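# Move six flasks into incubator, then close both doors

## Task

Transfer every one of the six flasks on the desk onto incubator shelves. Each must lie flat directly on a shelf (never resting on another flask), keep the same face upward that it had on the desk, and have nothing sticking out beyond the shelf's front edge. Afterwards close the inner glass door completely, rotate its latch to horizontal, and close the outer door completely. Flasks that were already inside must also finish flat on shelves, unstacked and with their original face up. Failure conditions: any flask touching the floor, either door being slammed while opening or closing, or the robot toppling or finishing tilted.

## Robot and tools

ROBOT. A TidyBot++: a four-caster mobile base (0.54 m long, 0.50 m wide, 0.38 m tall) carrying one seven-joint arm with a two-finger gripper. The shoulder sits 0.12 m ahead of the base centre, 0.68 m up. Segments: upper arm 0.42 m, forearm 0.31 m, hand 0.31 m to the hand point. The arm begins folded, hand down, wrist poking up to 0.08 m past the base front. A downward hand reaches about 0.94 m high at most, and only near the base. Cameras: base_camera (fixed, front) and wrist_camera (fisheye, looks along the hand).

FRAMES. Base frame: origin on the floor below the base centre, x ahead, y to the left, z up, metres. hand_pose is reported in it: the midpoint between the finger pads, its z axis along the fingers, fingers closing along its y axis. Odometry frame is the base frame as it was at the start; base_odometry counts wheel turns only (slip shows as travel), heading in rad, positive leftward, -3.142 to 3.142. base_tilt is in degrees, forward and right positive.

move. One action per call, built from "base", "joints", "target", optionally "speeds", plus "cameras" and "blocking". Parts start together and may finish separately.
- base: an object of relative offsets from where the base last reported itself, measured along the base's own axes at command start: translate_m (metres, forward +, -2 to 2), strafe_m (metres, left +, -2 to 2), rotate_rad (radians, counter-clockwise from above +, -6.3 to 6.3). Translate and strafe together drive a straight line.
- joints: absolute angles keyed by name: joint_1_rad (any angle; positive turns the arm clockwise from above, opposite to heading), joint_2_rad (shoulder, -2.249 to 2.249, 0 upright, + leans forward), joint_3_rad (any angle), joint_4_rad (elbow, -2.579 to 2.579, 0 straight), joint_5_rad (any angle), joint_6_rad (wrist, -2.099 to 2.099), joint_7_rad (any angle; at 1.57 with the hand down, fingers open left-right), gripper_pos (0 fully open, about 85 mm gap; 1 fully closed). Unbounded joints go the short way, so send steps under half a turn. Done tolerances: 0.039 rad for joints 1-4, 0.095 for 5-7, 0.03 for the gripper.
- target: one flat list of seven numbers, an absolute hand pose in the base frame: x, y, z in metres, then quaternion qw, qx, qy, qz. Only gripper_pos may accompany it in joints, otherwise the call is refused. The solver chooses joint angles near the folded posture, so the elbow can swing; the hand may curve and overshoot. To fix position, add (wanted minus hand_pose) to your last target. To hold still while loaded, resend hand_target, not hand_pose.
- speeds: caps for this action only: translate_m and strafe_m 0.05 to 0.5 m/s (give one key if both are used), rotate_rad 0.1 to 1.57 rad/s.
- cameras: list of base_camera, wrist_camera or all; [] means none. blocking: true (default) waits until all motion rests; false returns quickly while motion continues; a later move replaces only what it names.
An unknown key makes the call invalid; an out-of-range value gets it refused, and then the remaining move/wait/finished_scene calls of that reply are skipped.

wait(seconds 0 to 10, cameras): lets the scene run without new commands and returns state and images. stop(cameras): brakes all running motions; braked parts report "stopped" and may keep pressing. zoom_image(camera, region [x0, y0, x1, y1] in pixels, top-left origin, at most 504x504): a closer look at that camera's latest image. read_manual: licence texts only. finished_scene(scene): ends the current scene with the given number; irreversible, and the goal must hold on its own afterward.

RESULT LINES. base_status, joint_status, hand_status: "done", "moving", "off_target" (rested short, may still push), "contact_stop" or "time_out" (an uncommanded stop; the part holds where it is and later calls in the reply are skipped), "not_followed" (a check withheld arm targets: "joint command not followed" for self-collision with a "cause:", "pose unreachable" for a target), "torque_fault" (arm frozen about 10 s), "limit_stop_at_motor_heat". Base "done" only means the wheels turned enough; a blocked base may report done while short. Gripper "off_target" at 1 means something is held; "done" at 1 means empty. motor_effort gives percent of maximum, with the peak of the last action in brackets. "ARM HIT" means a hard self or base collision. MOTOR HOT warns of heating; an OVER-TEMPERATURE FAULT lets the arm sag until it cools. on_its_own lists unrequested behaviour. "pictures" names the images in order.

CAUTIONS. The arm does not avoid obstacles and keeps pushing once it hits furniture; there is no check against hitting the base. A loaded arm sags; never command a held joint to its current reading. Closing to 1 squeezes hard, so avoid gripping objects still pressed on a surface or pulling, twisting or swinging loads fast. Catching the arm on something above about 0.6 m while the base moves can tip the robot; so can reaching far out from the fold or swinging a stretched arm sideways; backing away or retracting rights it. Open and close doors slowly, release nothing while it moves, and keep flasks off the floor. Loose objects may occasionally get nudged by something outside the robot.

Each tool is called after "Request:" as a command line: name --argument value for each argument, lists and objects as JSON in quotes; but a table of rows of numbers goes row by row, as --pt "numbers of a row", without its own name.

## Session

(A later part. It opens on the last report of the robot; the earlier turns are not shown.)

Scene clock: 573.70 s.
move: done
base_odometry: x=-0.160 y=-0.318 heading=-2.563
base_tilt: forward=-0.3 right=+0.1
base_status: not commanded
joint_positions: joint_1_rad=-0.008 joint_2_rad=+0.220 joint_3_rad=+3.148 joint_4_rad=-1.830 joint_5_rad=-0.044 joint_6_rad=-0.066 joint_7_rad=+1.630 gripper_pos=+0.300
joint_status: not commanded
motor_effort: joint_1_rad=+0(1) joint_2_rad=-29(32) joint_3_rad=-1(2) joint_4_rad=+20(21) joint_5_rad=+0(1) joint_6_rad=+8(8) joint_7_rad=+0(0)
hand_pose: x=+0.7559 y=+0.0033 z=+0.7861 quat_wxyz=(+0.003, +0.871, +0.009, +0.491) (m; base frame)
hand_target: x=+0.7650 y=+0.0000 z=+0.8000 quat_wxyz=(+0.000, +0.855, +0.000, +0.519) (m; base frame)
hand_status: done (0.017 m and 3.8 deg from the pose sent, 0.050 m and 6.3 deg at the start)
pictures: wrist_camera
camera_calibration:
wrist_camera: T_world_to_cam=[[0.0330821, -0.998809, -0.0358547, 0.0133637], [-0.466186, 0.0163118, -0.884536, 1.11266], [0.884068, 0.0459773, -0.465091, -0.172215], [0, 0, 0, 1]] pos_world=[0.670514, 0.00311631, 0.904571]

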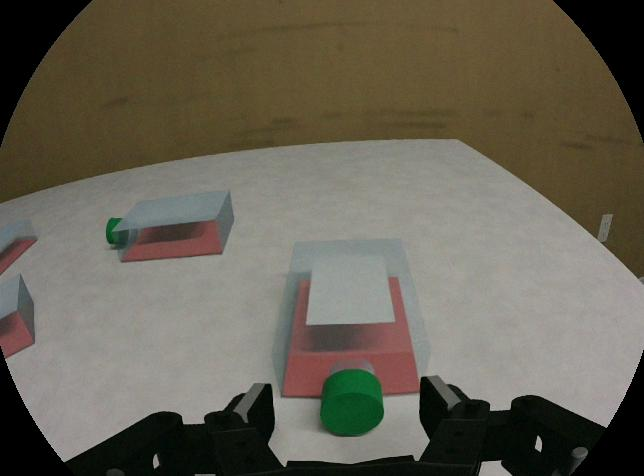

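Request:
move --target '[0.775,0,0.77,0,0.855,0,0.5186]' --base '{"strafe_m":-0.004}' --speeds '{"strafe_m":0.1}' --cameras '["wrist_camera"]'

Request:
move --target '[0.785,0,0.75,0,0.857,0,0.5153]' --cameras '["wrist_camera"]'

Scene clock: 578.73 s.
move: done
base_odometry: x=-0.162 y=-0.315 heading=-2.562
base_tilt: forward=-0.3 right=+0.2
base_status: done
joint_positions: joint_1_rad=-0.005 joint_2_rad=+0.275 joint_3_rad=+3.146 joint_4_rad=-1.843 joint_5_rad=-0.040 joint_6_rad=+0.027 joint_7_rad=+1.626 gripper_pos=+0.300
joint_status: not commanded
motor_effort: joint_1_rad=+0(4) joint_2_rad=-31(33) joint_3_rad=-1(4) joint_4_rad=+20(21) joint_5_rad=+0(1) joint_6_rad=+8(8) joint_7_rad=+0(1)
hand_pose: x=+0.7718 y=+0.0016 z=+0.7686 quat_wxyz=(+0.005, +0.865, +0.007, +0.501) (m; base frame)
hand_target: x=+0.7750 y=+0.0000 z=+0.7700 quat_wxyz=(+0.000, +0.855, +0.000, +0.519) (m; base frame)
hand_status: done (0.004 m and 2.5 deg from the pose sent, 0.025 m and 3.8 deg at the start)
pictures: wrist_camera
camera_calibration:
wrist_camera: T_world_to_cam=[[0.0295382, -0.998992, -0.0337931, 0.0115335], [-0.444143, 0.0171696, -0.895791, 1.09628], [0.895469, 0.0414691, -0.443188, -0.219949], [0, 0, 0, 1]] pos_world=[0.683521, 0.00182026, 0.884947]

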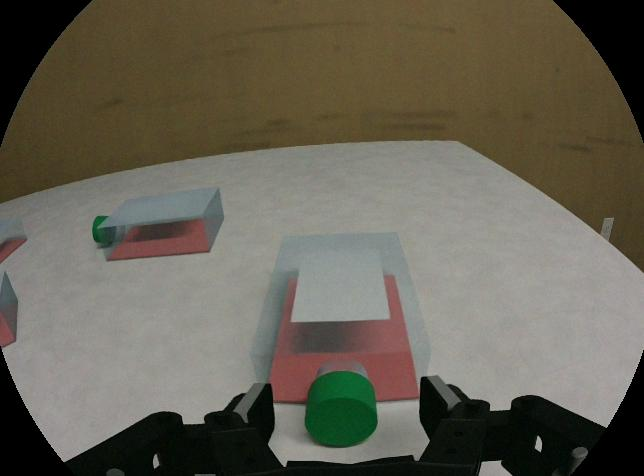

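Scene clock: 579.57 s.
move: done
base_odometry: x=-0.162 y=-0.315 heading=-2.562
base_tilt: forward=-0.3 right=+0.2
base_status: not commanded
joint_positions: joint_1_rad=-0.005 joint_2_rad=+0.321 joint_3_rad=+3.146 joint_4_rad=-1.844 joint_5_rad=-0.040 joint_6_rad=+0.064 joint_7_rad=+1.626 gripper_pos=+0.300
joint_status: not commanded
motor_effort: joint_1_rad=+0(1) joint_2_rad=-32(34) joint_3_rad=-1(1) joint_4_rad=+19(20) joint_5_rad=+0(1) joint_6_rad=+7(8) joint_7_rad=+0(0)
hand_pose: x=+0.7810 y=+0.0011 z=+0.7476 quat_wxyz=(+0.005, +0.868, +0.007, +0.497) (m; base frame)
hand_target: x=+0.7850 y=+0.0000 z=+0.7500 quat_wxyz=(+0.000, +0.857, +0.000, +0.515) (m; base frame)
hand_status: done (0.005 m and 2.6 deg from the pose sent, 0.023 m and 2.1 deg at the start)
pictures: wrist_camera
camera_calibration:
wrist_camera: T_world_to_cam=[[0.0279222, -0.999055, -0.0333014, 0.0110418], [-0.452837, 0.0170578, -0.89143, 1.08507], [0.891156, 0.0399708, -0.451933, -0.227636], [0, 0, 0, 1]] pos_world=[0.693912, 0.00162115, 0.864759]

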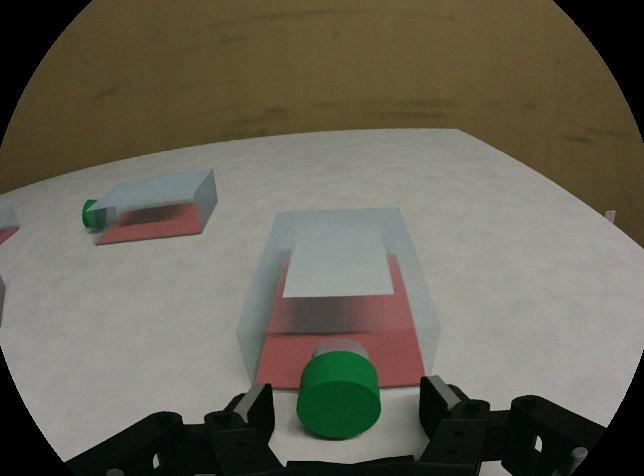

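Request:
move --base '{"strafe_m":0.004}' --speeds '{"strafe_m":0.1}' --joints '{"gripper_pos":0.45}' --cameras '["wrist_camera"]'

Request:
move --joints '{"gripper_pos":0.56}' --cameras '["wrist_camera"]'

Scene clock: 584.43 s.
move: done
base_odometry: x=-0.160 y=-0.318 heading=-2.563
base_tilt: forward=-0.3 right=+0.3
base_status: done
joint_positions: joint_1_rad=-0.004 joint_2_rad=+0.322 joint_3_rad=+3.145 joint_4_rad=-1.844 joint_5_rad=-0.040 joint_6_rad=+0.064 joint_7_rad=+1.626 gripper_pos=+0.450
joint_status: all done
motor_effort: joint_1_rad=-1(4) joint_2_rad=-32(34) joint_3_rad=-1(3) joint_4_rad=+19(20) joint_5_rad=+0(1) joint_6_rad=+8(8) joint_7_rad=+0(1)
hand_pose: x=+0.7810 y=+0.0009 z=+0.7475 quat_wxyz=(+0.005, +0.868, +0.006, +0.497) (m; base frame)
hand_target: x=+0.7850 y=+0.0000 z=+0.7500 quat_wxyz=(+0.000, +0.857, +0.000, +0.515) (m; base frame)
hand_status: not commanded
pictures: wrist_camera
camera_calibration:
wrist_camera: T_world_to_cam=[[0.0275583, -0.999064, -0.0333456, 0.0111298], [-0.452917, 0.0172583, -0.891386, 1.085], [0.891127, 0.0396679, -0.452017, -0.227578], [0, 0, 0, 1]] pos_world=[0.693911, 0.00142157, 0.864659]

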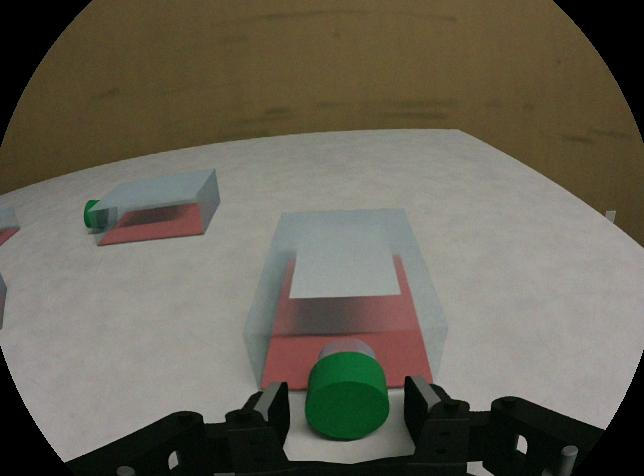

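Scene clock: 584.97 s.
move: done
base_odometry: x=-0.160 y=-0.318 heading=-2.563
base_tilt: forward=-0.4 right=+0.3
base_status: not commanded
joint_positions: joint_1_rad=-0.004 joint_2_rad=+0.322 joint_3_rad=+3.145 joint_4_rad=-1.844 joint_5_rad=-0.040 joint_6_rad=+0.064 joint_7_rad=+1.626 gripper_pos=+0.560
joint_status: all done
motor_effort: joint_1_rad=+0(1) joint_2_rad=-32(32) joint_3_rad=-1(2) joint_4_rad=+19(20) joint_5_rad=+0(1) joint_6_rad=+7(8) joint_7_rad=+0(0)
hand_pose: x=+0.7810 y=+0.0009 z=+0.7475 quat_wxyz=(+0.005, +0.868, +0.006, +0.497) (m; base frame)
hand_target: x=+0.7850 y=+0.0000 z=+0.7500 quat_wxyz=(+0.000, +0.857, +0.000, +0.515) (m; base frame)
hand_status: not commanded
pictures: wrist_camera
camera_calibration:
wrist_camera: T_world_to_cam=[[0.0275583, -0.999064, -0.0333456, 0.0111298], [-0.452917, 0.0172583, -0.891386, 1.085], [0.891127, 0.0396679, -0.452017, -0.227578], [0, 0, 0, 1]] pos_world=[0.693911, 0.00142157, 0.864659]

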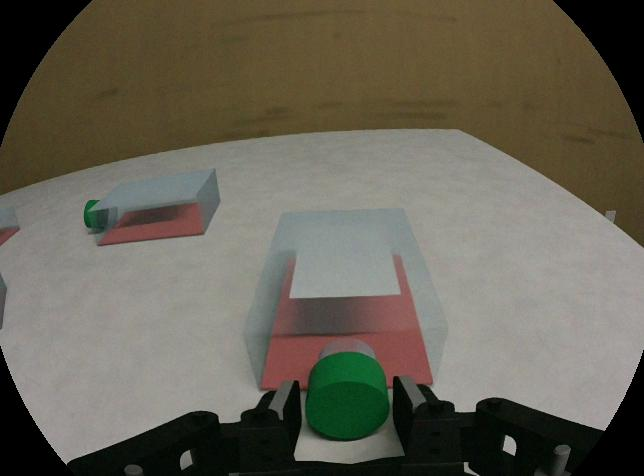

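Request:
move --joints '{"gripper_pos":0.65}' --cameras '[]'

Request:
move --joints '{"gripper_pos":0.85}' --cameras '["wrist_camera"]'

Request:
move --target '[0.765,0,0.84,0,0.857,0,0.5153]' --cameras '[]'

Request:
move --target '[0.74,0,0.93,0,0.857,0,0.5153]' --base '{"translate_m":-0.4}' --speeds '{"translate_m":0.2}' --cameras '["wrist_camera"]'

Request:
move --target '[0.67,0,0.95,0,0.857,0,0.5153]' --base '{"rotate_rad":-1.338}' --speeds '{"rotate_rad":0.9}' --cameras '[]'

Request:
move --base '{"translate_m":0.44,"strafe_m":-0.76}' --speeds '{"translate_m":0.4}' --cameras '["base_camera","wrist_camera"]'

Request:
zoom_image --camera "base_camera" --region '[240, 50, 540, 130]'

Scene clock: 601.73 s.
move: done
base_odometry: x=-0.160 y=-0.318 heading=-2.563
base_tilt: forward=-0.3 right=+0.3
base_status: not commanded
joint_positions: joint_1_rad=-0.004 joint_2_rad=+0.322 joint_3_rad=+3.145 joint_4_rad=-1.844 joint_5_rad=-0.040 joint_6_rad=+0.065 joint_7_rad=+1.626 gripper_pos=+0.650
joint_status: all done
motor_effort: joint_1_rad=+0(1) joint_2_rad=-32(32) joint_3_rad=-1(1) joint_4_rad=+19(20) joint_5_rad=+0(1) joint_6_rad=+8(8) joint_7_rad=+0(0)
hand_pose: x=+0.7811 y=+0.0009 z=+0.7476 quat_wxyz=(+0.005, +0.868, +0.006, +0.497) (m; base frame)
hand_target: x=+0.7850 y=+0.0000 z=+0.7500 quat_wxyz=(+0.000, +0.857, +0.000, +0.515) (m; base frame)
hand_status: not commanded
pictures: none
No camera images: "cameras" was empty.

Scene clock: 602.37 s.
move: off_target
base_odometry: x=-0.160 y=-0.318 heading=-2.563
base_tilt: forward=-0.4 right=+0.2
base_status: not commanded
joint_positions: joint_1_rad=-0.004 joint_2_rad=+0.322 joint_3_rad=+3.145 joint_4_rad=-1.844 joint_5_rad=-0.040 joint_6_rad=+0.066 joint_7_rad=+1.626 gripper_pos=+0.684
joint_status: gripper_pos off_target (ended at +0.684, target +0.850)
motor_effort: joint_1_rad=+0(1) joint_2_rad=-32(32) joint_3_rad=-1(2) joint_4_rad=+19(20) joint_5_rad=+0(1) joint_6_rad=+8(8) joint_7_rad=+0(0)
hand_pose: x=+0.7812 y=+0.0008 z=+0.7478 quat_wxyz=(+0.005, +0.867, +0.006, +0.498) (m; base frame)
hand_target: x=+0.7850 y=+0.0000 z=+0.7500 quat_wxyz=(+0.000, +0.857, +0.000, +0.515) (m; base frame)
hand_status: not commanded
pictures: wrist_camera
camera_calibration:
wrist_camera: T_world_to_cam=[[0.0276418, -0.999066, -0.0332267, 0.0109728], [-0.451917, 0.017159, -0.891895, 1.08497], [0.891632, 0.0396692, -0.45102, -0.228791], [0, 0, 0, 1]] pos_world=[0.694012, 0.00142147, 0.864858]

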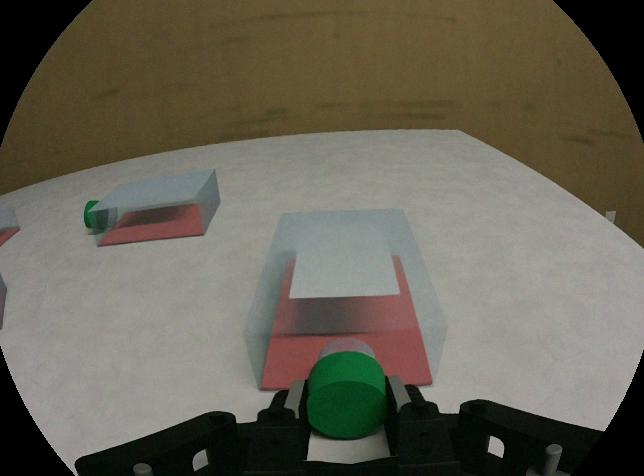

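Scene clock: 603.73 s.
move: done
base_odometry: x=-0.160 y=-0.318 heading=-2.563
base_tilt: forward=-0.5 right=+0.2
base_status: not commanded
joint_positions: joint_1_rad=-0.004 joint_2_rad=+0.185 joint_3_rad=+3.145 joint_4_rad=-1.753 joint_5_rad=-0.040 joint_6_rad=-0.069 joint_7_rad=+1.626 gripper_pos=+0.684
joint_status: not commanded
motor_effort: joint_1_rad=+0(1) joint_2_rad=-30(36) joint_3_rad=-1(2) joint_4_rad=+22(23) joint_5_rad=+0(1) joint_6_rad=+9(9) joint_7_rad=+0(1)
hand_pose: x=+0.7721 y=+0.0025 z=+0.8512 quat_wxyz=(+0.003, +0.843, +0.007, +0.537) (m; base frame)
hand_target: x=+0.7650 y=+0.0000 z=+0.8400 quat_wxyz=(+0.000, +0.857, +0.000, +0.515) (m; base frame)
hand_status: done (0.013 m and 3.1 deg from the pose sent, 0.094 m and 2.5 deg at the start)
pictures: none
No camera images: "cameras" was empty.

Scene clock: 606.47 s.
move: done
base_odometry: x=+0.175 y=-0.100 heading=-2.563
base_tilt: forward=-0.3 right=+0.1
base_status: done
joint_positions: joint_1_rad=-0.004 joint_2_rad=+0.078 joint_3_rad=+3.147 joint_4_rad=-1.584 joint_5_rad=-0.040 joint_6_rad=-0.342 joint_7_rad=+1.626 gripper_pos=+0.684
joint_status: not commanded
motor_effort: joint_1_rad=+0(2) joint_2_rad=-27(35) joint_3_rad=-1(3) joint_4_rad=+24(24) joint_5_rad=+0(1) joint_6_rad=+9(9) joint_7_rad=+0(1)
hand_pose: x=+0.7475 y=+0.0049 z=+0.9422 quat_wxyz=(+0.000, +0.842, +0.011, +0.539) (m; base frame)
hand_target: x=+0.7400 y=+0.0000 z=+0.9300 quat_wxyz=(+0.000, +0.857, +0.000, +0.515) (m; base frame)
hand_status: done (0.015 m and 3.4 deg from the pose sent, 0.085 m and 3.1 deg at the start)
pictures: wrist_camera
camera_calibration:
wrist_camera: T_world_to_cam=[[0.0447076, -0.998358, -0.0358084, 0.0120843], [-0.364296, 0.0170834, -0.931126, 1.21439], [0.930209, 0.0546733, -0.362934, -0.223013], [0, 0, 0, 1]] pos_world=[0.649307, 0.00351139, 1.05025]

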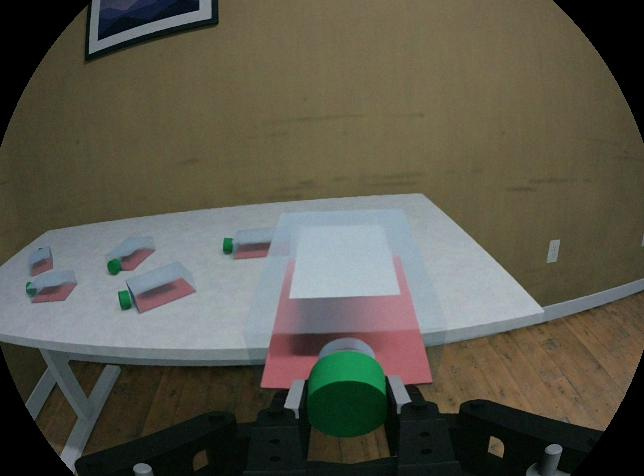

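Scene clock: 608.93 s.
move: done
base_odometry: x=+0.175 y=-0.100 heading=+2.383
base_tilt: forward=-0.3 right=+0.2
base_status: done
joint_positions: joint_1_rad=-0.011 joint_2_rad=-0.080 joint_3_rad=+3.154 joint_4_rad=-1.652 joint_5_rad=-0.040 joint_6_rad=-0.405 joint_7_rad=+1.626 gripper_pos=+0.684
joint_status: not commanded
motor_effort: joint_1_rad=+0(4) joint_2_rad=-21(29) joint_3_rad=+0(3) joint_4_rad=+23(24) joint_5_rad=+0(1) joint_6_rad=+9(9) joint_7_rad=+0(1)
hand_pose: x=+0.6858 y=+0.0051 z=+0.9780 quat_wxyz=(-0.001, +0.835, +0.011, +0.550) (m; base frame)
hand_target: x=+0.6700 y=+0.0000 z=+0.9500 quat_wxyz=(+0.000, +0.857, +0.000, +0.515) (m; base frame)
hand_status: done (0.033 m and 4.9 deg from the pose sent, 0.078 m and 3.4 deg at the start)
pictures: none
No camera images: "cameras" was empty.

Scene clock: 612.37 s.
move: done
base_odometry: x=+0.378 y=+0.755 heading=+2.382
base_tilt: forward=-0.3 right=+0.1
base_status: done
joint_positions: joint_1_rad=-0.011 joint_2_rad=-0.082 joint_3_rad=+3.154 joint_4_rad=-1.653 joint_5_rad=-0.040 joint_6_rad=-0.406 joint_7_rad=+1.626 gripper_pos=+0.684
joint_status: not commanded
motor_effort: joint_1_rad=-1(3) joint_2_rad=-21(24) joint_3_rad=+0(3) joint_4_rad=+24(24) joint_5_rad=+0(1) joint_6_rad=+8(9) joint_7_rad=+0(1)
hand_pose: x=+0.6851 y=+0.0052 z=+0.9780 quat_wxyz=(-0.002, +0.835, +0.011, +0.550) (m; base frame)
hand_target: x=+0.6700 y=+0.0000 z=+0.9500 quat_wxyz=(+0.000, +0.857, +0.000, +0.515) (m; base frame)
hand_status: not commanded
pictures: base_camera, wrist_camera
camera_calibration:
wrist_camera: T_world_to_cam=[[0.0479523, -0.998196, -0.0361229, 0.0145335], [-0.339805, 0.0177049, -0.940329, 1.21729], [0.939273, 0.0573657, -0.338343, -0.182253], [0, 0, 0, 1]] pos_world=[0.584131, 0.00341031, 1.08352]

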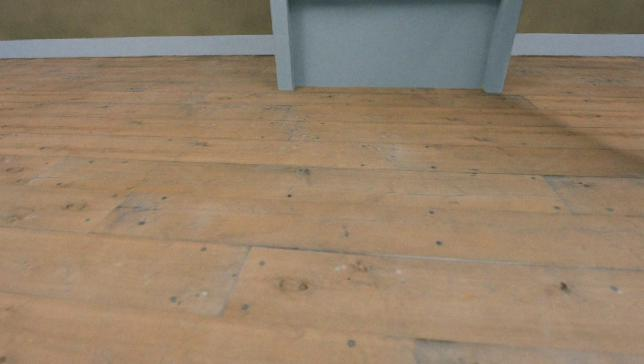

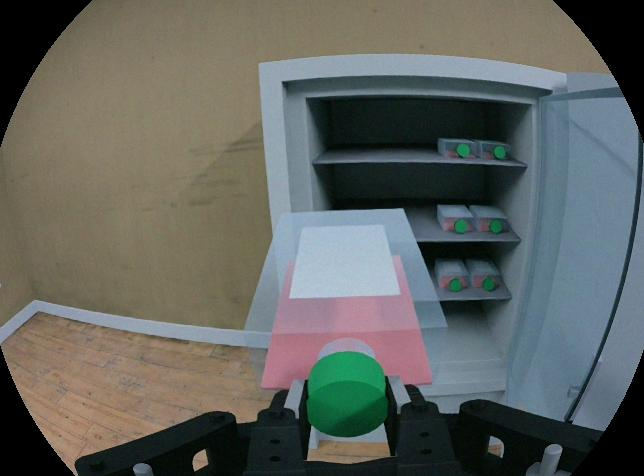

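Scaled by 1.680.

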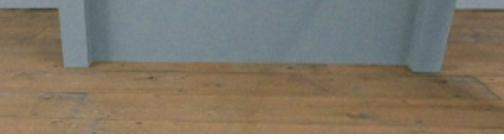

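Request:
move --base '{"rotate_rad":-0.03}' --cameras '[]'

Request:
move --base '{"translate_m":0.112,"strafe_m":0.0265}' --speeds '{"translate_m":0.2}' --cameras '[]'

Request:
move --target '[0.80,0,0.85,0,0.855,0,0.5186]' --cameras '["wrist_camera"]'

Scene clock: 625.03 s.
move: done
base_odometry: x=+0.378 y=+0.755 heading=+2.353
base_tilt: forward=-0.3 right=+0.2
base_status: done
joint_positions: joint_1_rad=-0.011 joint_2_rad=-0.082 joint_3_rad=+3.158 joint_4_rad=-1.653 joint_5_rad=-0.040 joint_6_rad=-0.406 joint_7_rad=+1.626 gripper_pos=+0.684
joint_status: not commanded
motor_effort: joint_1_rad=+0(3) joint_2_rad=-21(22) joint_3_rad=+0(4) joint_4_rad=+23(24) joint_5_rad=+0(1) joint_6_rad=+9(9) joint_7_rad=+0(1)
hand_pose: x=+0.6851 y=+0.0029 z=+0.9780 quat_wxyz=(-0.001, +0.835, +0.009, +0.550) (m; base frame)
hand_target: x=+0.6700 y=+0.0000 z=+0.9500 quat_wxyz=(+0.000, +0.857, +0.000, +0.515) (m; base frame)
hand_status: not commanded
pictures: none
No camera images: "cameras" was empty.

Scene clock: 626.37 s.
move: done
base_odometry: x=+0.281 y=+0.816 heading=+2.353
base_tilt: forward=-0.3 right=+0.2
base_status: done
joint_positions: joint_1_rad=-0.011 joint_2_rad=-0.085 joint_3_rad=+3.158 joint_4_rad=-1.654 joint_5_rad=-0.040 joint_6_rad=-0.408 joint_7_rad=+1.626 gripper_pos=+0.684
joint_status: not commanded
motor_effort: joint_1_rad=+0(1) joint_2_rad=-21(24) joint_3_rad=+0(1) joint_4_rad=+23(24) joint_5_rad=+1(1) joint_6_rad=+9(10) joint_7_rad=+0(1)
hand_pose: x=+0.6839 y=+0.0029 z=+0.9787 quat_wxyz=(-0.001, +0.835, +0.009, +0.550) (m; base frame)
hand_target: x=+0.6700 y=+0.0000 z=+0.9500 quat_wxyz=(+0.000, +0.857, +0.000, +0.515) (m; base frame)
hand_status: not commanded
pictures: none
No camera images: "cameras" was empty.

Scene clock: 628.10 s.
move: done
base_odometry: x=+0.281 y=+0.816 heading=+2.353
base_tilt: forward=-0.3 right=+0.2
base_status: not commanded
joint_positions: joint_1_rad=-0.011 joint_2_rad=+0.260 joint_3_rad=+3.158 joint_4_rad=-1.644 joint_5_rad=-0.040 joint_6_rad=-0.253 joint_7_rad=+1.626 gripper_pos=+0.684
joint_status: not commanded
motor_effort: joint_1_rad=-1(1) joint_2_rad=-33(36) joint_3_rad=-1(2) joint_4_rad=+21(24) joint_5_rad=+0(1) joint_6_rad=+8(9) joint_7_rad=+0(1)
hand_pose: x=+0.7838 y=+0.0020 z=+0.8135 quat_wxyz=(+0.002, +0.881, +0.009, +0.473) (m; base frame)
hand_target: x=+0.8000 y=+0.0000 z=+0.8500 quat_wxyz=(+0.000, +0.855, +0.000, +0.519) (m; base frame)
hand_status: done (0.040 m and 6.1 deg from the pose sent, 0.173 m and 4.4 deg at the start)
pictures: wrist_camera
camera_calibration:
wrist_camera: T_world_to_cam=[[0.0317696, -0.998786, -0.0376438, 0.0145767], [-0.502274, 0.0166081, -0.864549, 1.16189], [0.864125, 0.0463739, -0.501136, -0.139175], [0, 0, 0, 1]] pos_world=[0.703389, 0.00171636, 0.935316]

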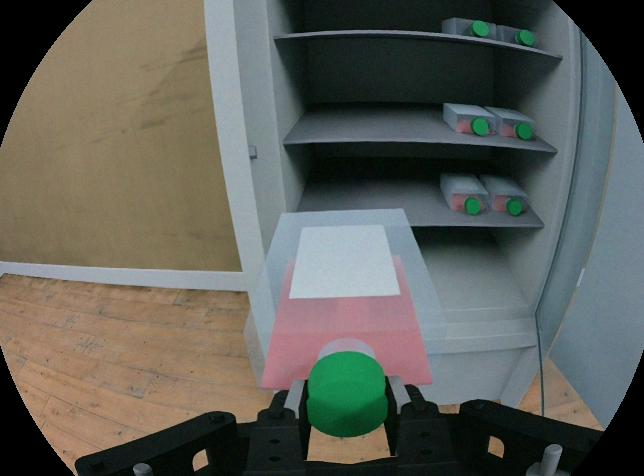

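Request:
move --target '[0.81,0,0.855,0,0.850,0,0.5268]' --cameras '[]'

Request:
move --base '{"translate_m":0.40}' --speeds '{"translate_m":0.2}' --cameras '["wrist_camera"]'

Scene clock: 632.77 s.
move: done
base_odometry: x=+0.281 y=+0.816 heading=+2.353
base_tilt: forward=-0.3 right=+0.2
base_status: not commanded
joint_positions: joint_1_rad=-0.011 joint_2_rad=+0.267 joint_3_rad=+3.158 joint_4_rad=-1.619 joint_5_rad=-0.040 joint_6_rad=-0.237 joint_7_rad=+1.626 gripper_pos=+0.684
joint_status: not commanded
motor_effort: joint_1_rad=+0(1) joint_2_rad=-33(34) joint_3_rad=-1(2) joint_4_rad=+22(23) joint_5_rad=+0(1) joint_6_rad=+8(9) joint_7_rad=+0(1)
hand_pose: x=+0.7941 y=+0.0018 z=+0.8268 quat_wxyz=(+0.003, +0.873, +0.008, +0.488) (m; base frame)
hand_target: x=+0.8100 y=+0.0000 z=+0.8550 quat_wxyz=(+0.000, +0.850, +0.000, +0.527) (m; base frame)
hand_status: done (0.032 m and 5.3 deg from the pose sent, 0.049 m and 7.2 deg at the start)
pictures: none
No camera images: "cameras" was empty.

Scene clock: 635.47 s.
move: done
base_odometry: x=-0.001 y=+1.100 heading=+2.353
base_tilt: forward=-0.4 right=+0.2
base_status: done
joint_positions: joint_1_rad=-0.011 joint_2_rad=+0.275 joint_3_rad=+3.157 joint_4_rad=-1.617 joint_5_rad=-0.040 joint_6_rad=-0.234 joint_7_rad=+1.626 gripper_pos=+0.684
joint_status: not commanded
motor_effort: joint_1_rad=+0(3) joint_2_rad=-33(37) joint_3_rad=+0(2) joint_4_rad=+22(23) joint_5_rad=+0(1) joint_6_rad=+8(9) joint_7_rad=+0(1)
hand_pose: x=+0.7964 y=+0.0017 z=+0.8233 quat_wxyz=(+0.003, +0.874, +0.008, +0.486) (m; base frame)
hand_target: x=+0.8100 y=+0.0000 z=+0.8550 quat_wxyz=(+0.000, +0.850, +0.000, +0.527) (m; base frame)
hand_status: not commanded
pictures: wrist_camera
camera_calibration:
wrist_camera: T_world_to_cam=[[0.0322724, -0.998825, -0.0361664, 0.0126238], [-0.475117, 0.0165043, -0.879768, 1.1677], [0.879331, 0.0455755, -0.474025, -0.179479], [0, 0, 0, 1]] pos_world=[0.712207, 0.00151678, 0.942682]

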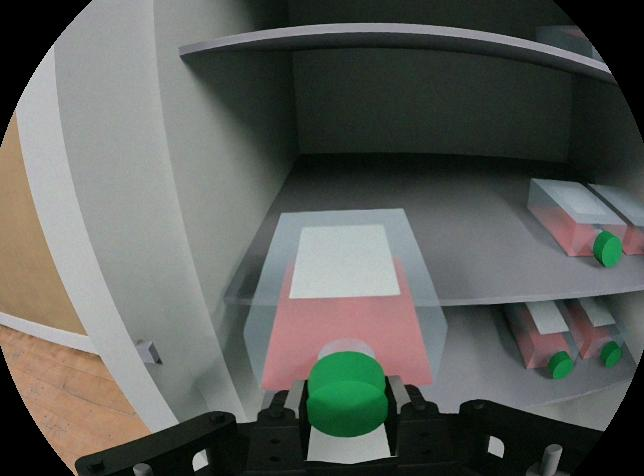

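Request:
move --base '{"translate_m":0.18}' --speeds '{"translate_m":0.1}' --cameras '["wrist_camera"]'

Scene clock: 642.13 s.
move: done
base_odometry: x=-0.128 y=+1.227 heading=+2.353
base_tilt: forward=-0.2 right=+0.1
base_status: done
joint_positions: joint_1_rad=-0.011 joint_2_rad=+0.276 joint_3_rad=+3.157 joint_4_rad=-1.616 joint_5_rad=-0.040 joint_6_rad=-0.233 joint_7_rad=+1.626 gripper_pos=+0.684
joint_status: not commanded
motor_effort: joint_1_rad=+0(1) joint_2_rad=-33(37) joint_3_rad=-1(2) joint_4_rad=+22(23) joint_5_rad=+0(1) joint_6_rad=+8(9) joint_7_rad=+0(1)
hand_pose: x=+0.7969 y=+0.0018 z=+0.8237 quat_wxyz=(+0.003, +0.873, +0.008, +0.487) (m; base frame)
hand_target: x=+0.8100 y=+0.0000 z=+0.8550 quat_wxyz=(+0.000, +0.850, +0.000, +0.527) (m; base frame)
hand_status: not commanded
pictures: wrist_camera
camera_calibration:
wrist_camera: T_world_to_cam=[[0.0325408, -0.998817, -0.0361344, 0.0124962], [-0.474012, 0.0164061, -0.880365, 1.16784], [0.879917, 0.0457759, -0.472918, -0.181204], [0, 0, 0, 1]] pos_world=[0.712608, 0.00161655, 0.942881]

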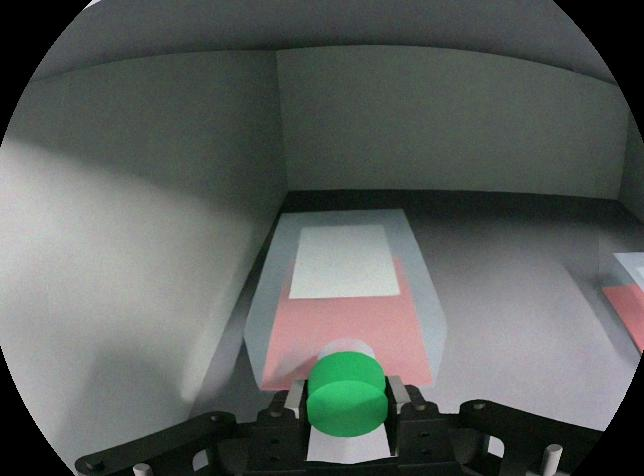

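Lower.

Request:
move --target '[0.81,0,0.832,0,0.853,0,0.5219]' --cameras '[]'

Request:
move --target '[0.81,0,0.815,0,0.857,0,0.5153]' --cameras '["wrist_camera"]'

Scene clock: 645.70 s.
move: done
base_odometry: x=-0.128 y=+1.227 heading=+2.353
base_tilt: forward=-0.3 right=+0.3
base_status: not commanded
joint_positions: joint_1_rad=-0.010 joint_2_rad=+0.282 joint_3_rad=+3.157 joint_4_rad=-1.630 joint_5_rad=-0.040 joint_6_rad=-0.187 joint_7_rad=+1.626 gripper_pos=+0.684
joint_status: not commanded
motor_effort: joint_1_rad=+0(1) joint_2_rad=-34(34) joint_3_rad=-1(1) joint_4_rad=+21(23) joint_5_rad=+0(1) joint_6_rad=+9(9) joint_7_rad=+0(0)
hand_pose: x=+0.8015 y=+0.0014 z=+0.8241 quat_wxyz=(+0.004, +0.867, +0.008, +0.498) (m; base frame)
hand_target: x=+0.8100 y=+0.0000 z=+0.8320 quat_wxyz=(+0.000, +0.853, +0.000, +0.522) (m; base frame)
hand_status: done (0.012 m and 3.3 deg from the pose sent, 0.016 m and 4.8 deg at the start)
pictures: none
No camera images: "cameras" was empty.

Scene clock: 646.43 s.
move: done
base_odometry: x=-0.128 y=+1.227 heading=+2.353
base_tilt: forward=-0.4 right=+0.2
base_status: not commanded
joint_positions: joint_1_rad=-0.010 joint_2_rad=+0.298 joint_3_rad=+3.157 joint_4_rad=-1.643 joint_5_rad=-0.040 joint_6_rad=-0.165 joint_7_rad=+1.626 gripper_pos=+0.684
joint_status: not commanded
motor_effort: joint_1_rad=+0(1) joint_2_rad=-34(35) joint_3_rad=-1(2) joint_4_rad=+21(23) joint_5_rad=+0(1) joint_6_rad=+9(9) joint_7_rad=+0(1)
hand_pose: x=+0.8035 y=+0.0012 z=+0.8112 quat_wxyz=(+0.004, +0.869, +0.008, +0.495) (m; base frame)
hand_target: x=+0.8100 y=+0.0000 z=+0.8150 quat_wxyz=(+0.000, +0.857, +0.000, +0.515) (m; base frame)
hand_status: done (0.008 m and 2.9 deg from the pose sent, 0.013 m and 2.5 deg at the start)
pictures: wrist_camera
camera_calibration:
wrist_camera: T_world_to_cam=[[0.0312053, -0.998922, -0.0343751, 0.0108716], [-0.457848, 0.0162857, -0.888881, 1.15391], [0.888483, 0.0434763, -0.456846, -0.212766], [0, 0, 0, 1]] pos_world=[0.717015, 0.00131796, 0.928863]

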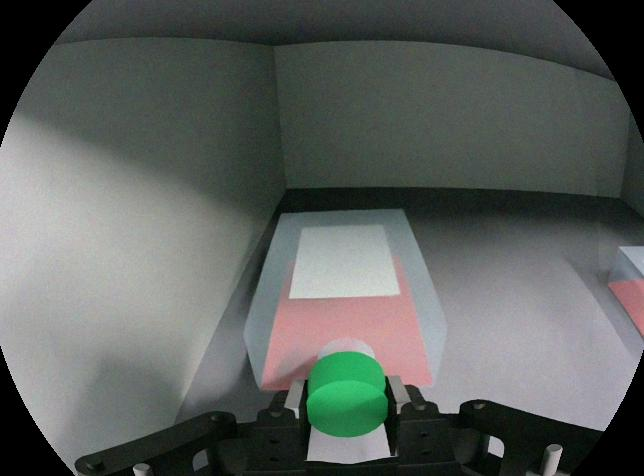

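Request:
move --target '[0.81,0,0.808,0,0.860,0,0.510]' --cameras '[]'

Request:
move --target '[0.81,0,0.801,0,0.861,0,0.509]' --cameras '["wrist_camera"]'

Scene clock: 649.53 s.
move: done
base_odometry: x=-0.128 y=+1.227 heading=+2.353
base_tilt: forward=-0.2 right=+0.1
base_status: not commanded
joint_positions: joint_1_rad=-0.010 joint_2_rad=+0.303 joint_3_rad=+3.157 joint_4_rad=-1.643 joint_5_rad=-0.040 joint_6_rad=-0.165 joint_7_rad=+1.626 gripper_pos=+0.684
joint_status: not commanded
motor_effort: joint_1_rad=+0(1) joint_2_rad=-34(35) joint_3_rad=-1(1) joint_4_rad=+21(22) joint_5_rad=+0(1) joint_6_rad=+8(9) joint_7_rad=+0(0)
hand_pose: x=+0.8041 y=+0.0012 z=+0.8078 quat_wxyz=(+0.004, +0.870, +0.008, +0.493) (m; base frame)
hand_target: x=+0.8100 y=+0.0000 z=+0.8080 quat_wxyz=(+0.000, +0.860, +0.000, +0.510) (m; base frame)
hand_status: done (0.006 m and 2.5 deg from the pose sent, 0.007 m and 2.3 deg at the start)
pictures: none
No camera images: "cameras" was empty.

Scene clock: 650.17 s.
move: done
base_odometry: x=-0.128 y=+1.227 heading=+2.353
base_tilt: forward=-0.3 right=+0.2
base_status: not commanded
joint_positions: joint_1_rad=-0.010 joint_2_rad=+0.310 joint_3_rad=+3.156 joint_4_rad=-1.655 joint_5_rad=-0.040 joint_6_rad=-0.150 joint_7_rad=+1.626 gripper_pos=+0.684
joint_status: not commanded
motor_effort: joint_1_rad=+0(1) joint_2_rad=-35(35) joint_3_rad=-1(1) joint_4_rad=+21(23) joint_5_rad=+1(1) joint_6_rad=+8(9) joint_7_rad=+0(1)
hand_pose: x=+0.8042 y=+0.0011 z=+0.8006 quat_wxyz=(+0.004, +0.871, +0.008, +0.491) (m; base frame)
hand_target: x=+0.8100 y=+0.0000 z=+0.8010 quat_wxyz=(+0.000, +0.861, +0.000, +0.509) (m; base frame)
hand_status: done (0.006 m and 2.6 deg from the pose sent, 0.009 m and 2.4 deg at the start)
pictures: wrist_camera
camera_calibration:
wrist_camera: T_world_to_cam=[[0.0303782, -0.998948, -0.0343621, 0.0110618], [-0.465464, 0.0162848, -0.884917, 1.14773], [0.884546, 0.0428765, -0.464479, -0.208943], [0, 0, 0, 1]] pos_world=[0.718709, 0.00131836, 0.918973]

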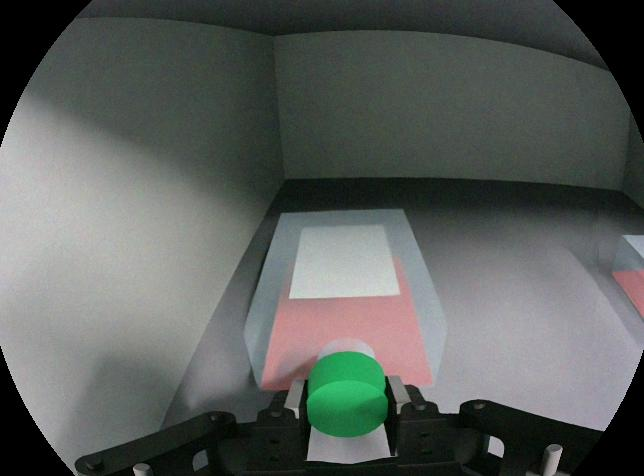

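Request:
move --target '[0.81,0,0.795,0,0.862,0,0.507]' --cameras '[]'

Request:
move --target '[0.81,0,0.790,0,0.862,0,0.507]' --cameras '["wrist_camera"]'

Scene clock: 653.20 s.
move: done
base_odometry: x=-0.128 y=+1.227 heading=+2.353
base_tilt: forward=-0.2 right=+0.2
base_status: not commanded
joint_positions: joint_1_rad=-0.010 joint_2_rad=+0.316 joint_3_rad=+3.156 joint_4_rad=-1.662 joint_5_rad=-0.040 joint_6_rad=-0.142 joint_7_rad=+1.626 gripper_pos=+0.684
joint_status: not commanded
motor_effort: joint_1_rad=-1(1) joint_2_rad=-34(35) joint_3_rad=-1(1) joint_4_rad=+21(22) joint_5_rad=+1(1) joint_6_rad=+8(9) joint_7_rad=+1(1)
hand_pose: x=+0.8043 y=+0.0010 z=+0.7950 quat_wxyz=(+0.004, +0.872, +0.008, +0.489) (m; base frame)
hand_target: x=+0.8100 y=+0.0000 z=+0.7950 quat_wxyz=(+0.000, +0.862, +0.000, +0.507) (m; base frame)
hand_status: done (0.006 m and 2.6 deg from the pose sent, 0.008 m and 2.3 deg at the start)
pictures: none
No camera images: "cameras" was empty.

Scene clock: 653.73 s.
move: done
base_odometry: x=-0.128 y=+1.227 heading=+2.353
base_tilt: forward=-0.3 right=+0.2
base_status: not commanded
joint_positions: joint_1_rad=-0.010 joint_2_rad=+0.320 joint_3_rad=+3.156 joint_4_rad=-1.672 joint_5_rad=-0.040 joint_6_rad=-0.126 joint_7_rad=+1.626 gripper_pos=+0.684
joint_status: not commanded
motor_effort: joint_1_rad=+0(1) joint_2_rad=-34(35) joint_3_rad=-2(2) joint_4_rad=+20(22) joint_5_rad=+0(1) joint_6_rad=+8(9) joint_7_rad=+0(1)
hand_pose: x=+0.8044 y=+0.0009 z=+0.7906 quat_wxyz=(+0.005, +0.872, +0.008, +0.490) (m; base frame)
hand_target: x=+0.8100 y=+0.0000 z=+0.7900 quat_wxyz=(+0.000, +0.862, +0.000, +0.507) (m; base frame)
hand_status: done (0.006 m and 2.5 deg from the pose sent, 0.008 m and 2.6 deg at the start)
pictures: wrist_camera
camera_calibration:
wrist_camera: T_world_to_cam=[[0.0296218, -0.998984, -0.0339777, 0.0108056], [-0.468021, 0.0161745, -0.88357, 1.14004], [0.883221, 0.0420752, -0.467066, -0.210665], [0, 0, 0, 1]] pos_world=[0.719306, 0.00121879, 0.909277]

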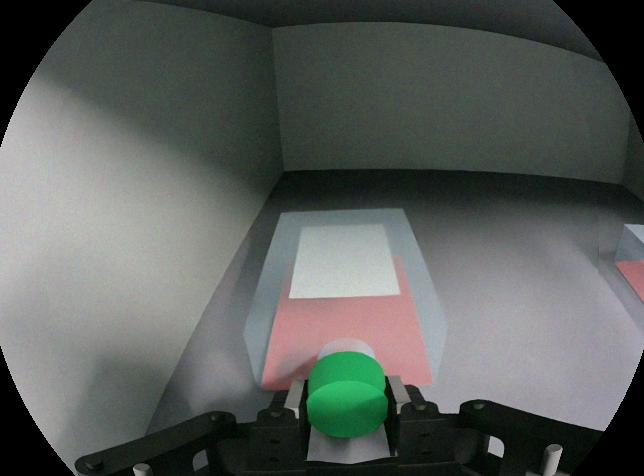

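Request:
move --target '[0.81,0,0.782,0,0.862,0,0.507]' --cameras '[]'

Request:
move --target '[0.81,0,0.774,0,0.862,0,0.507]' --cameras '["wrist_camera"]'

Scene clock: 660.33 s.
move: done
base_odometry: x=-0.128 y=+1.227 heading=+2.353
base_tilt: forward=-0.3 right=+0.2
base_status: not commanded
joint_positions: joint_1_rad=-0.010 joint_2_rad=+0.324 joint_3_rad=+3.156 joint_4_rad=-1.686 joint_5_rad=-0.040 joint_6_rad=-0.098 joint_7_rad=+1.626 gripper_pos=+0.684
joint_status: not commanded
motor_effort: joint_1_rad=+0(1) joint_2_rad=-33(34) joint_3_rad=-1(2) joint_4_rad=+20(21) joint_5_rad=+1(1) joint_6_rad=+8(8) joint_7_rad=+0(0)
hand_pose: x=+0.8053 y=+0.0009 z=+0.7880 quat_wxyz=(+0.005, +0.869, +0.007, +0.494) (m; base frame)
hand_target: x=+0.8100 y=+0.0000 z=+0.7820 quat_wxyz=(+0.000, +0.862, +0.000, +0.507) (m; base frame)
hand_status: done (0.008 m and 1.9 deg from the pose sent, 0.010 m and 2.5 deg at the start)
pictures: none
No camera images: "cameras" was empty.

Scene clock: 660.90 s.
move: done
base_odometry: x=-0.128 y=+1.227 heading=+2.353
base_tilt: forward=-0.3 right=+0.1
base_status: not commanded
joint_positions: joint_1_rad=-0.010 joint_2_rad=+0.326 joint_3_rad=+3.156 joint_4_rad=-1.697 joint_5_rad=-0.039 joint_6_rad=-0.071 joint_7_rad=+1.626 gripper_pos=+0.684
joint_status: not commanded
motor_effort: joint_1_rad=+0(1) joint_2_rad=-33(33) joint_3_rad=-1(1) joint_4_rad=+19(21) joint_5_rad=+0(1) joint_6_rad=+7(8) joint_7_rad=+0(1)
hand_pose: x=+0.8064 y=+0.0007 z=+0.7875 quat_wxyz=(+0.005, +0.866, +0.007, +0.500) (m; base frame)
hand_target: x=+0.8100 y=+0.0000 z=+0.7740 quat_wxyz=(+0.000, +0.862, +0.000, +0.507) (m; base frame)
hand_status: done (0.014 m and 1.4 deg from the pose sent, 0.015 m and 1.9 deg at the start)
pictures: wrist_camera
camera_calibration:
wrist_camera: T_world_to_cam=[[0.0294076, -0.999042, -0.0324008, 0.00937707], [-0.446698, 0.0158628, -0.894544, 1.12957], [0.894201, 0.0407797, -0.445804, -0.239565], [0, 0, 0, 1]] pos_world=[0.718519, 0.00121933, 0.903953]

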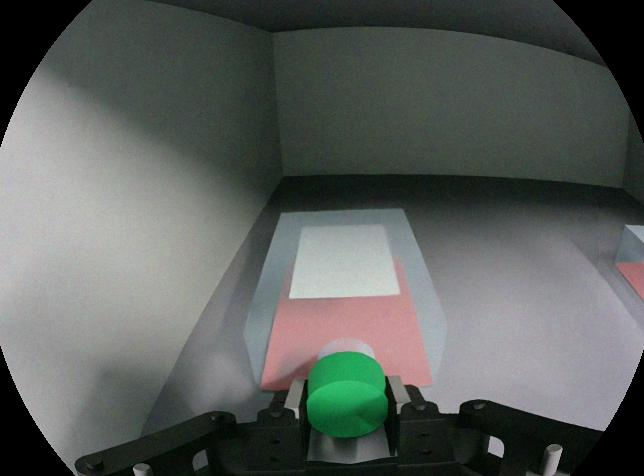

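Request:
move --joints '{"gripper_pos":0.62}' --cameras '[]'

Request:
move --joints '{"gripper_pos":0.45}' --cameras '["wrist_camera"]'

Request:
move --base '{"translate_m":-0.12}' --speeds '{"translate_m":0.1}' --cameras '["wrist_camera"]'

Scene clock: 667.50 s.
move: done
base_odometry: x=-0.128 y=+1.227 heading=+2.353
base_tilt: forward=-0.3 right=+0.2
base_status: not commanded
joint_positions: joint_1_rad=-0.010 joint_2_rad=+0.328 joint_3_rad=+3.155 joint_4_rad=-1.697 joint_5_rad=-0.039 joint_6_rad=-0.070 joint_7_rad=+1.626 gripper_pos=+0.620
joint_status: all done
motor_effort: joint_1_rad=+0(1) joint_2_rad=-32(33) joint_3_rad=-1(2) joint_4_rad=+19(21) joint_5_rad=+1(1) joint_6_rad=+7(8) joint_7_rad=+0(1)
hand_pose: x=+0.8068 y=+0.0008 z=+0.7863 quat_wxyz=(+0.005, +0.866, +0.007, +0.500) (m; base frame)
hand_target: x=+0.8100 y=+0.0000 z=+0.7740 quat_wxyz=(+0.000, +0.862, +0.000, +0.507) (m; base frame)
hand_status: not commanded
pictures: none
No camera images: "cameras" was empty.

Scene clock: 668.10 s.
move: done
base_odometry: x=-0.128 y=+1.227 heading=+2.353
base_tilt: forward=-0.3 right=+0.2
base_status: not commanded
joint_positions: joint_1_rad=-0.010 joint_2_rad=+0.330 joint_3_rad=+3.155 joint_4_rad=-1.697 joint_5_rad=-0.039 joint_6_rad=-0.070 joint_7_rad=+1.626 gripper_pos=+0.450
joint_status: all done
motor_effort: joint_1_rad=-1(1) joint_2_rad=-33(33) joint_3_rad=-1(2) joint_4_rad=+20(21) joint_5_rad=+0(1) joint_6_rad=+8(8) joint_7_rad=+0(1)
hand_pose: x=+0.8069 y=+0.0008 z=+0.7853 quat_wxyz=(+0.005, +0.867, +0.007, +0.499) (m; base frame)
hand_target: x=+0.8100 y=+0.0000 z=+0.7740 quat_wxyz=(+0.000, +0.862, +0.000, +0.507) (m; base frame)
hand_status: not commanded
pictures: wrist_camera
camera_calibration:
wrist_camera: T_world_to_cam=[[0.0292776, -0.999048, -0.0323496, 0.00933941], [-0.449015, 0.0157696, -0.893385, 1.12885], [0.893044, 0.0406816, -0.448126, -0.238197], [0, 0, 0, 1]] pos_world=[0.719317, 0.0012193, 0.902056]

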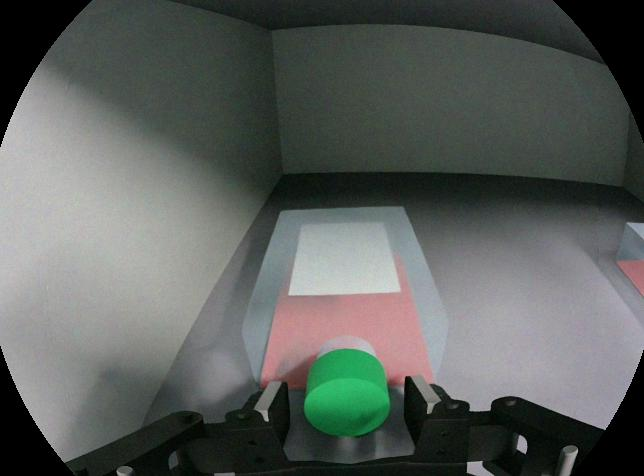

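Scene clock: 669.97 s.
move: done
base_odometry: x=-0.044 y=+1.142 heading=+2.353
base_tilt: forward=-0.2 right=+0.2
base_status: done
joint_positions: joint_1_rad=-0.009 joint_2_rad=+0.339 joint_3_rad=+3.154 joint_4_rad=-1.702 joint_5_rad=-0.039 joint_6_rad=-0.063 joint_7_rad=+1.626 gripper_pos=+0.450
joint_status: not commanded
motor_effort: joint_1_rad=+0(1) joint_2_rad=-34(36) joint_3_rad=-2(2) joint_4_rad=+21(22) joint_5_rad=+1(1) joint_6_rad=+7(8) joint_7_rad=+0(1)
hand_pose: x=+0.8074 y=+0.0010 z=+0.7782 quat_wxyz=(+0.005, +0.868, +0.007, +0.496) (m; base frame)
hand_target: x=+0.8100 y=+0.0000 z=+0.7740 quat_wxyz=(+0.000, +0.862, +0.000, +0.507) (m; base frame)
hand_status: not commanded
pictures: wrist_camera
camera_calibration:
wrist_camera: T_world_to_cam=[[0.0293087, -0.999028, -0.0329148, 0.00977821], [-0.455453, 0.0159648, -0.890117, 1.12543], [0.889777, 0.0410793, -0.454543, -0.234126], [0, 0, 0, 1]] pos_world=[0.720613, 0.00141924, 0.895663]

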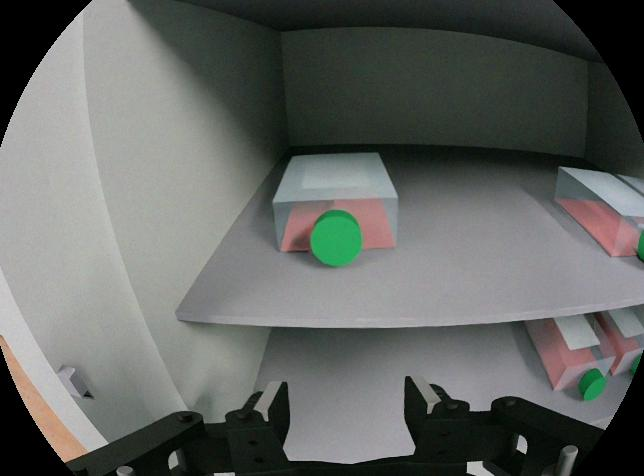

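Request:
move --base '{"translate_m":-0.46}' --speeds '{"translate_m":0.35}' --cameras '["wrist_camera"]'

Request:
move --base '{"translate_m":-0.967,"strafe_m":1.278}' --joints '{"joint_1_rad":0,"joint_2_rad":-0.3,"joint_3_rad":3.14,"joint_4_rad":-2.0,"joint_5_rad":0,"joint_6_rad":-0.45,"joint_7_rad":1.57,"gripper_pos":0.3}' --speeds '{"translate_m":0.45}' --cameras '[]'

Request:
move --base '{"rotate_rad":1.372}' --speeds '{"rotate_rad":1.2}' --cameras '["wrist_camera"]'

Scene clock: 684.60 s.
move: done
base_odometry: x=+0.280 y=+0.816 heading=+2.354
base_tilt: forward=-0.3 right=+0.2
base_status: done
joint_positions: joint_1_rad=-0.009 joint_2_rad=+0.345 joint_3_rad=+3.154 joint_4_rad=-1.704 joint_5_rad=-0.039 joint_6_rad=-0.063 joint_7_rad=+1.626 gripper_pos=+0.450
joint_status: not commanded
motor_effort: joint_1_rad=+0(2) joint_2_rad=-34(37) joint_3_rad=-1(2) joint_4_rad=+20(22) joint_5_rad=+0(1) joint_6_rad=+8(8) joint_7_rad=+1(1)
hand_pose: x=+0.8073 y=+0.0011 z=+0.7725 quat_wxyz=(+0.005, +0.870, +0.007, +0.492) (m; base frame)
hand_target: x=+0.8100 y=+0.0000 z=+0.7740 quat_wxyz=(+0.000, +0.862, +0.000, +0.507) (m; base frame)
hand_status: not commanded
pictures: wrist_camera
camera_calibration:
wrist_camera: T_world_to_cam=[[0.029107, -0.999024, -0.0332164, 0.0100988], [-0.463167, 0.0159681, -0.886127, 1.12345], [0.885793, 0.0411772, -0.462251, -0.227543], [0, 0, 0, 1]] pos_world=[0.721608, 0.00151918, 0.890673]

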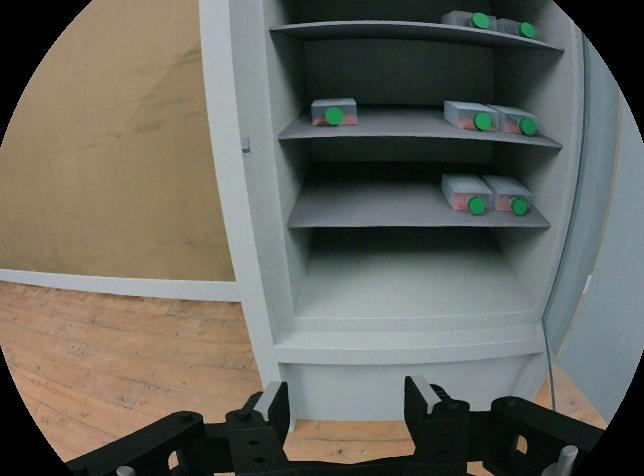

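Scene clock: 689.47 s.
move: done
base_odometry: x=+0.057 y=-0.771 heading=+2.354
base_tilt: forward=-0.4 right=+0.2
base_status: done
joint_positions: joint_1_rad=-0.004 joint_2_rad=-0.292 joint_3_rad=+3.152 joint_4_rad=-1.971 joint_5_rad=-0.039 joint_6_rad=-0.378 joint_7_rad=+1.626 gripper_pos=+0.300
joint_status: all done
motor_effort: joint_1_rad=+0(3) joint_2_rad=-12(38) joint_3_rad=+0(3) joint_4_rad=+22(23) joint_5_rad=+0(2) joint_6_rad=+8(9) joint_7_rad=+0(1)
hand_pose: x=+0.5857 y=+0.0022 z=+0.9055 quat_wxyz=(-0.001, +0.856, +0.008, +0.516) (m; base frame)
hand_target: x=+0.5669 y=+0.0021 z=+0.8729 quat_wxyz=(+0.000, +0.880, +0.000, +0.476) (m; base frame)
hand_status: not commanded
pictures: none
No camera images: "cameras" was empty.

Scene clock: 691.77 s.
move: done
base_odometry: x=+0.057 y=-0.772 heading=-2.558
base_tilt: forward=-0.4 right=+0.2
base_status: done
joint_positions: joint_1_rad=-0.004 joint_2_rad=-0.292 joint_3_rad=+3.149 joint_4_rad=-1.971 joint_5_rad=-0.039 joint_6_rad=-0.378 joint_7_rad=+1.626 gripper_pos=+0.300
joint_status: not commanded
motor_effort: joint_1_rad=+0(2) joint_2_rad=-11(13) joint_3_rad=-1(3) joint_4_rad=+22(23) joint_5_rad=+0(1) joint_6_rad=+8(8) joint_7_rad=+0(1)
hand_pose: x=+0.5857 y=+0.0038 z=+0.9055 quat_wxyz=(-0.002, +0.856, +0.009, +0.516) (m; base frame)
hand_target: x=+0.5669 y=+0.0021 z=+0.8729 quat_wxyz=(+0.000, +0.880, +0.000, +0.476) (m; base frame)
hand_status: not commanded
pictures: wrist_camera
camera_calibration:
wrist_camera: T_world_to_cam=[[0.0416931, -0.998295, -0.0408584, 0.0231589], [-0.413519, 0.0199856, -0.910276, 1.13131], [0.909541, 0.054848, -0.41198, -0.029261], [0, 0, 0, 1]] pos_world=[0.493466, 0.00211437, 1.01869]

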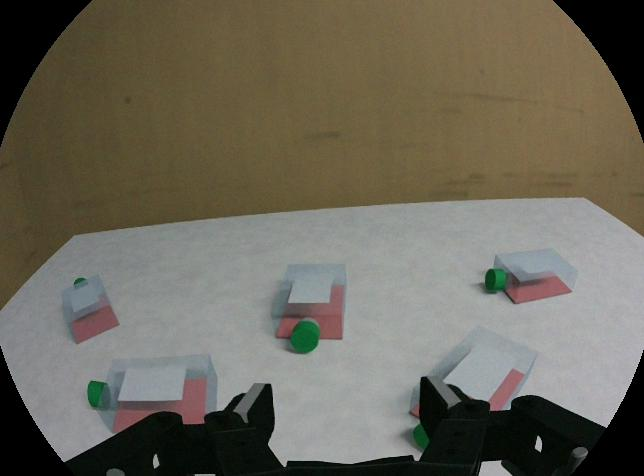

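Request:
move --base '{"translate_m":0.03,"strafe_m":0.04}' --speeds '{"translate_m":0.15}' --cameras '[]'

Request:
move --target '[0.755,0,0.845,0,0.855,0,0.5186]' --cameras '["wrist_camera"]'

Request:
move --target '[0.775,0,0.80,0,0.852,0,0.5235]' --cameras '["wrist_camera"]'

Scene clock: 703.13 s.
move: done
base_odometry: x=+0.054 y=-0.821 heading=-2.557
base_tilt: forward=-0.3 right=+0.2
base_status: done
joint_positions: joint_1_rad=-0.004 joint_2_rad=-0.293 joint_3_rad=+3.147 joint_4_rad=-1.971 joint_5_rad=-0.039 joint_6_rad=-0.379 joint_7_rad=+1.626 gripper_pos=+0.300
joint_status: not commanded
motor_effort: joint_1_rad=+0(1) joint_2_rad=-12(14) joint_3_rad=+0(2) joint_4_rad=+22(23) joint_5_rad=+0(1) joint_6_rad=+8(8) joint_7_rad=+0(1)
hand_pose: x=+0.5853 y=+0.0050 z=+0.9057 quat_wxyz=(-0.002, +0.856, +0.011, +0.516) (m; base frame)
hand_target: x=+0.5669 y=+0.0021 z=+0.8729 quat_wxyz=(+0.000, +0.880, +0.000, +0.476) (m; base frame)
hand_status: not commanded
pictures: none
No camera images: "cameras" was empty.

Scene clock: 704.77 s.
move: done
base_odometry: x=+0.054 y=-0.821 heading=-2.557
base_tilt: forward=-0.3 right=+0.2
base_status: not commanded
joint_positions: joint_1_rad=-0.004 joint_2_rad=+0.150 joint_3_rad=+3.147 joint_4_rad=-1.785 joint_5_rad=-0.039 joint_6_rad=-0.206 joint_7_rad=+1.626 gripper_pos=+0.300
joint_status: not commanded
motor_effort: joint_1_rad=+0(1) joint_2_rad=-27(29) joint_3_rad=-1(1) joint_4_rad=+21(23) joint_5_rad=+1(1) joint_6_rad=+7(8) joint_7_rad=+0(1)
hand_pose: x=+0.7377 y=+0.0032 z=+0.8181 quat_wxyz=(+0.001, +0.877, +0.009, +0.480) (m; base frame)
hand_target: x=+0.7550 y=+0.0000 z=+0.8450 quat_wxyz=(+0.000, +0.855, +0.000, +0.519) (m; base frame)
hand_status: done (0.032 m and 5.2 deg from the pose sent, 0.180 m and 1.3 deg at the start)
pictures: wrist_camera
camera_calibration:
wrist_camera: T_world_to_cam=[[0.0339927, -0.998631, -0.0397529, 0.0174565], [-0.487835, 0.0181363, -0.872748, 1.13883], [0.872274, 0.0490599, -0.48655, -0.114913], [0, 0, 0, 1]] pos_world=[0.655202, 0.0024162, 0.938692]

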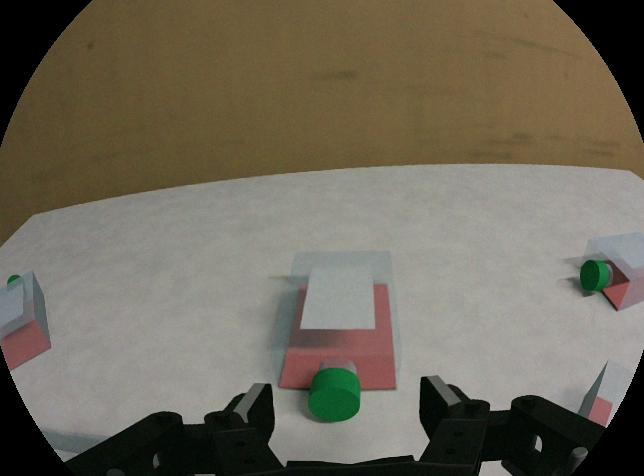

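Scene clock: 706.00 s.
move: done
base_odometry: x=+0.054 y=-0.821 heading=-2.557
base_tilt: forward=-0.4 right=+0.2
base_status: not commanded
joint_positions: joint_1_rad=-0.004 joint_2_rad=+0.241 joint_3_rad=+3.146 joint_4_rad=-1.799 joint_5_rad=-0.038 joint_6_rad=-0.049 joint_7_rad=+1.625 gripper_pos=+0.300
joint_status: not commanded
motor_effort: joint_1_rad=+0(1) joint_2_rad=-30(33) joint_3_rad=-1(2) joint_4_rad=+20(22) joint_5_rad=+1(1) joint_6_rad=+8(8) joint_7_rad=+0(1)
hand_pose: x=+0.7704 y=+0.0016 z=+0.7946 quat_wxyz=(+0.004, +0.864, +0.007, +0.503) (m; base frame)
hand_target: x=+0.7750 y=+0.0000 z=+0.8000 quat_wxyz=(+0.000, +0.852, +0.000, +0.524) (m; base frame)
hand_status: done (0.007 m and 2.9 deg from the pose sent, 0.042 m and 5.8 deg at the start)
pictures: wrist_camera
camera_calibration:
wrist_camera: T_world_to_cam=[[0.0312061, -0.998914, -0.0346003, 0.0118518], [-0.441405, 0.0172856, -0.897141, 1.11786], [0.896765, 0.043269, -0.440386, -0.210384], [0, 0, 0, 1]] pos_world=[0.681726, 0.00161916, 0.910642]

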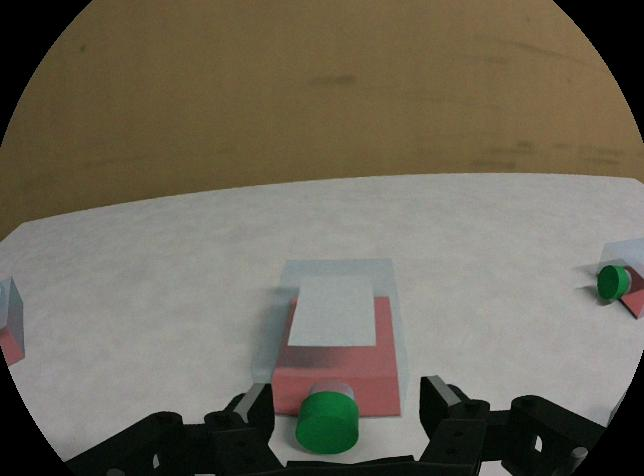

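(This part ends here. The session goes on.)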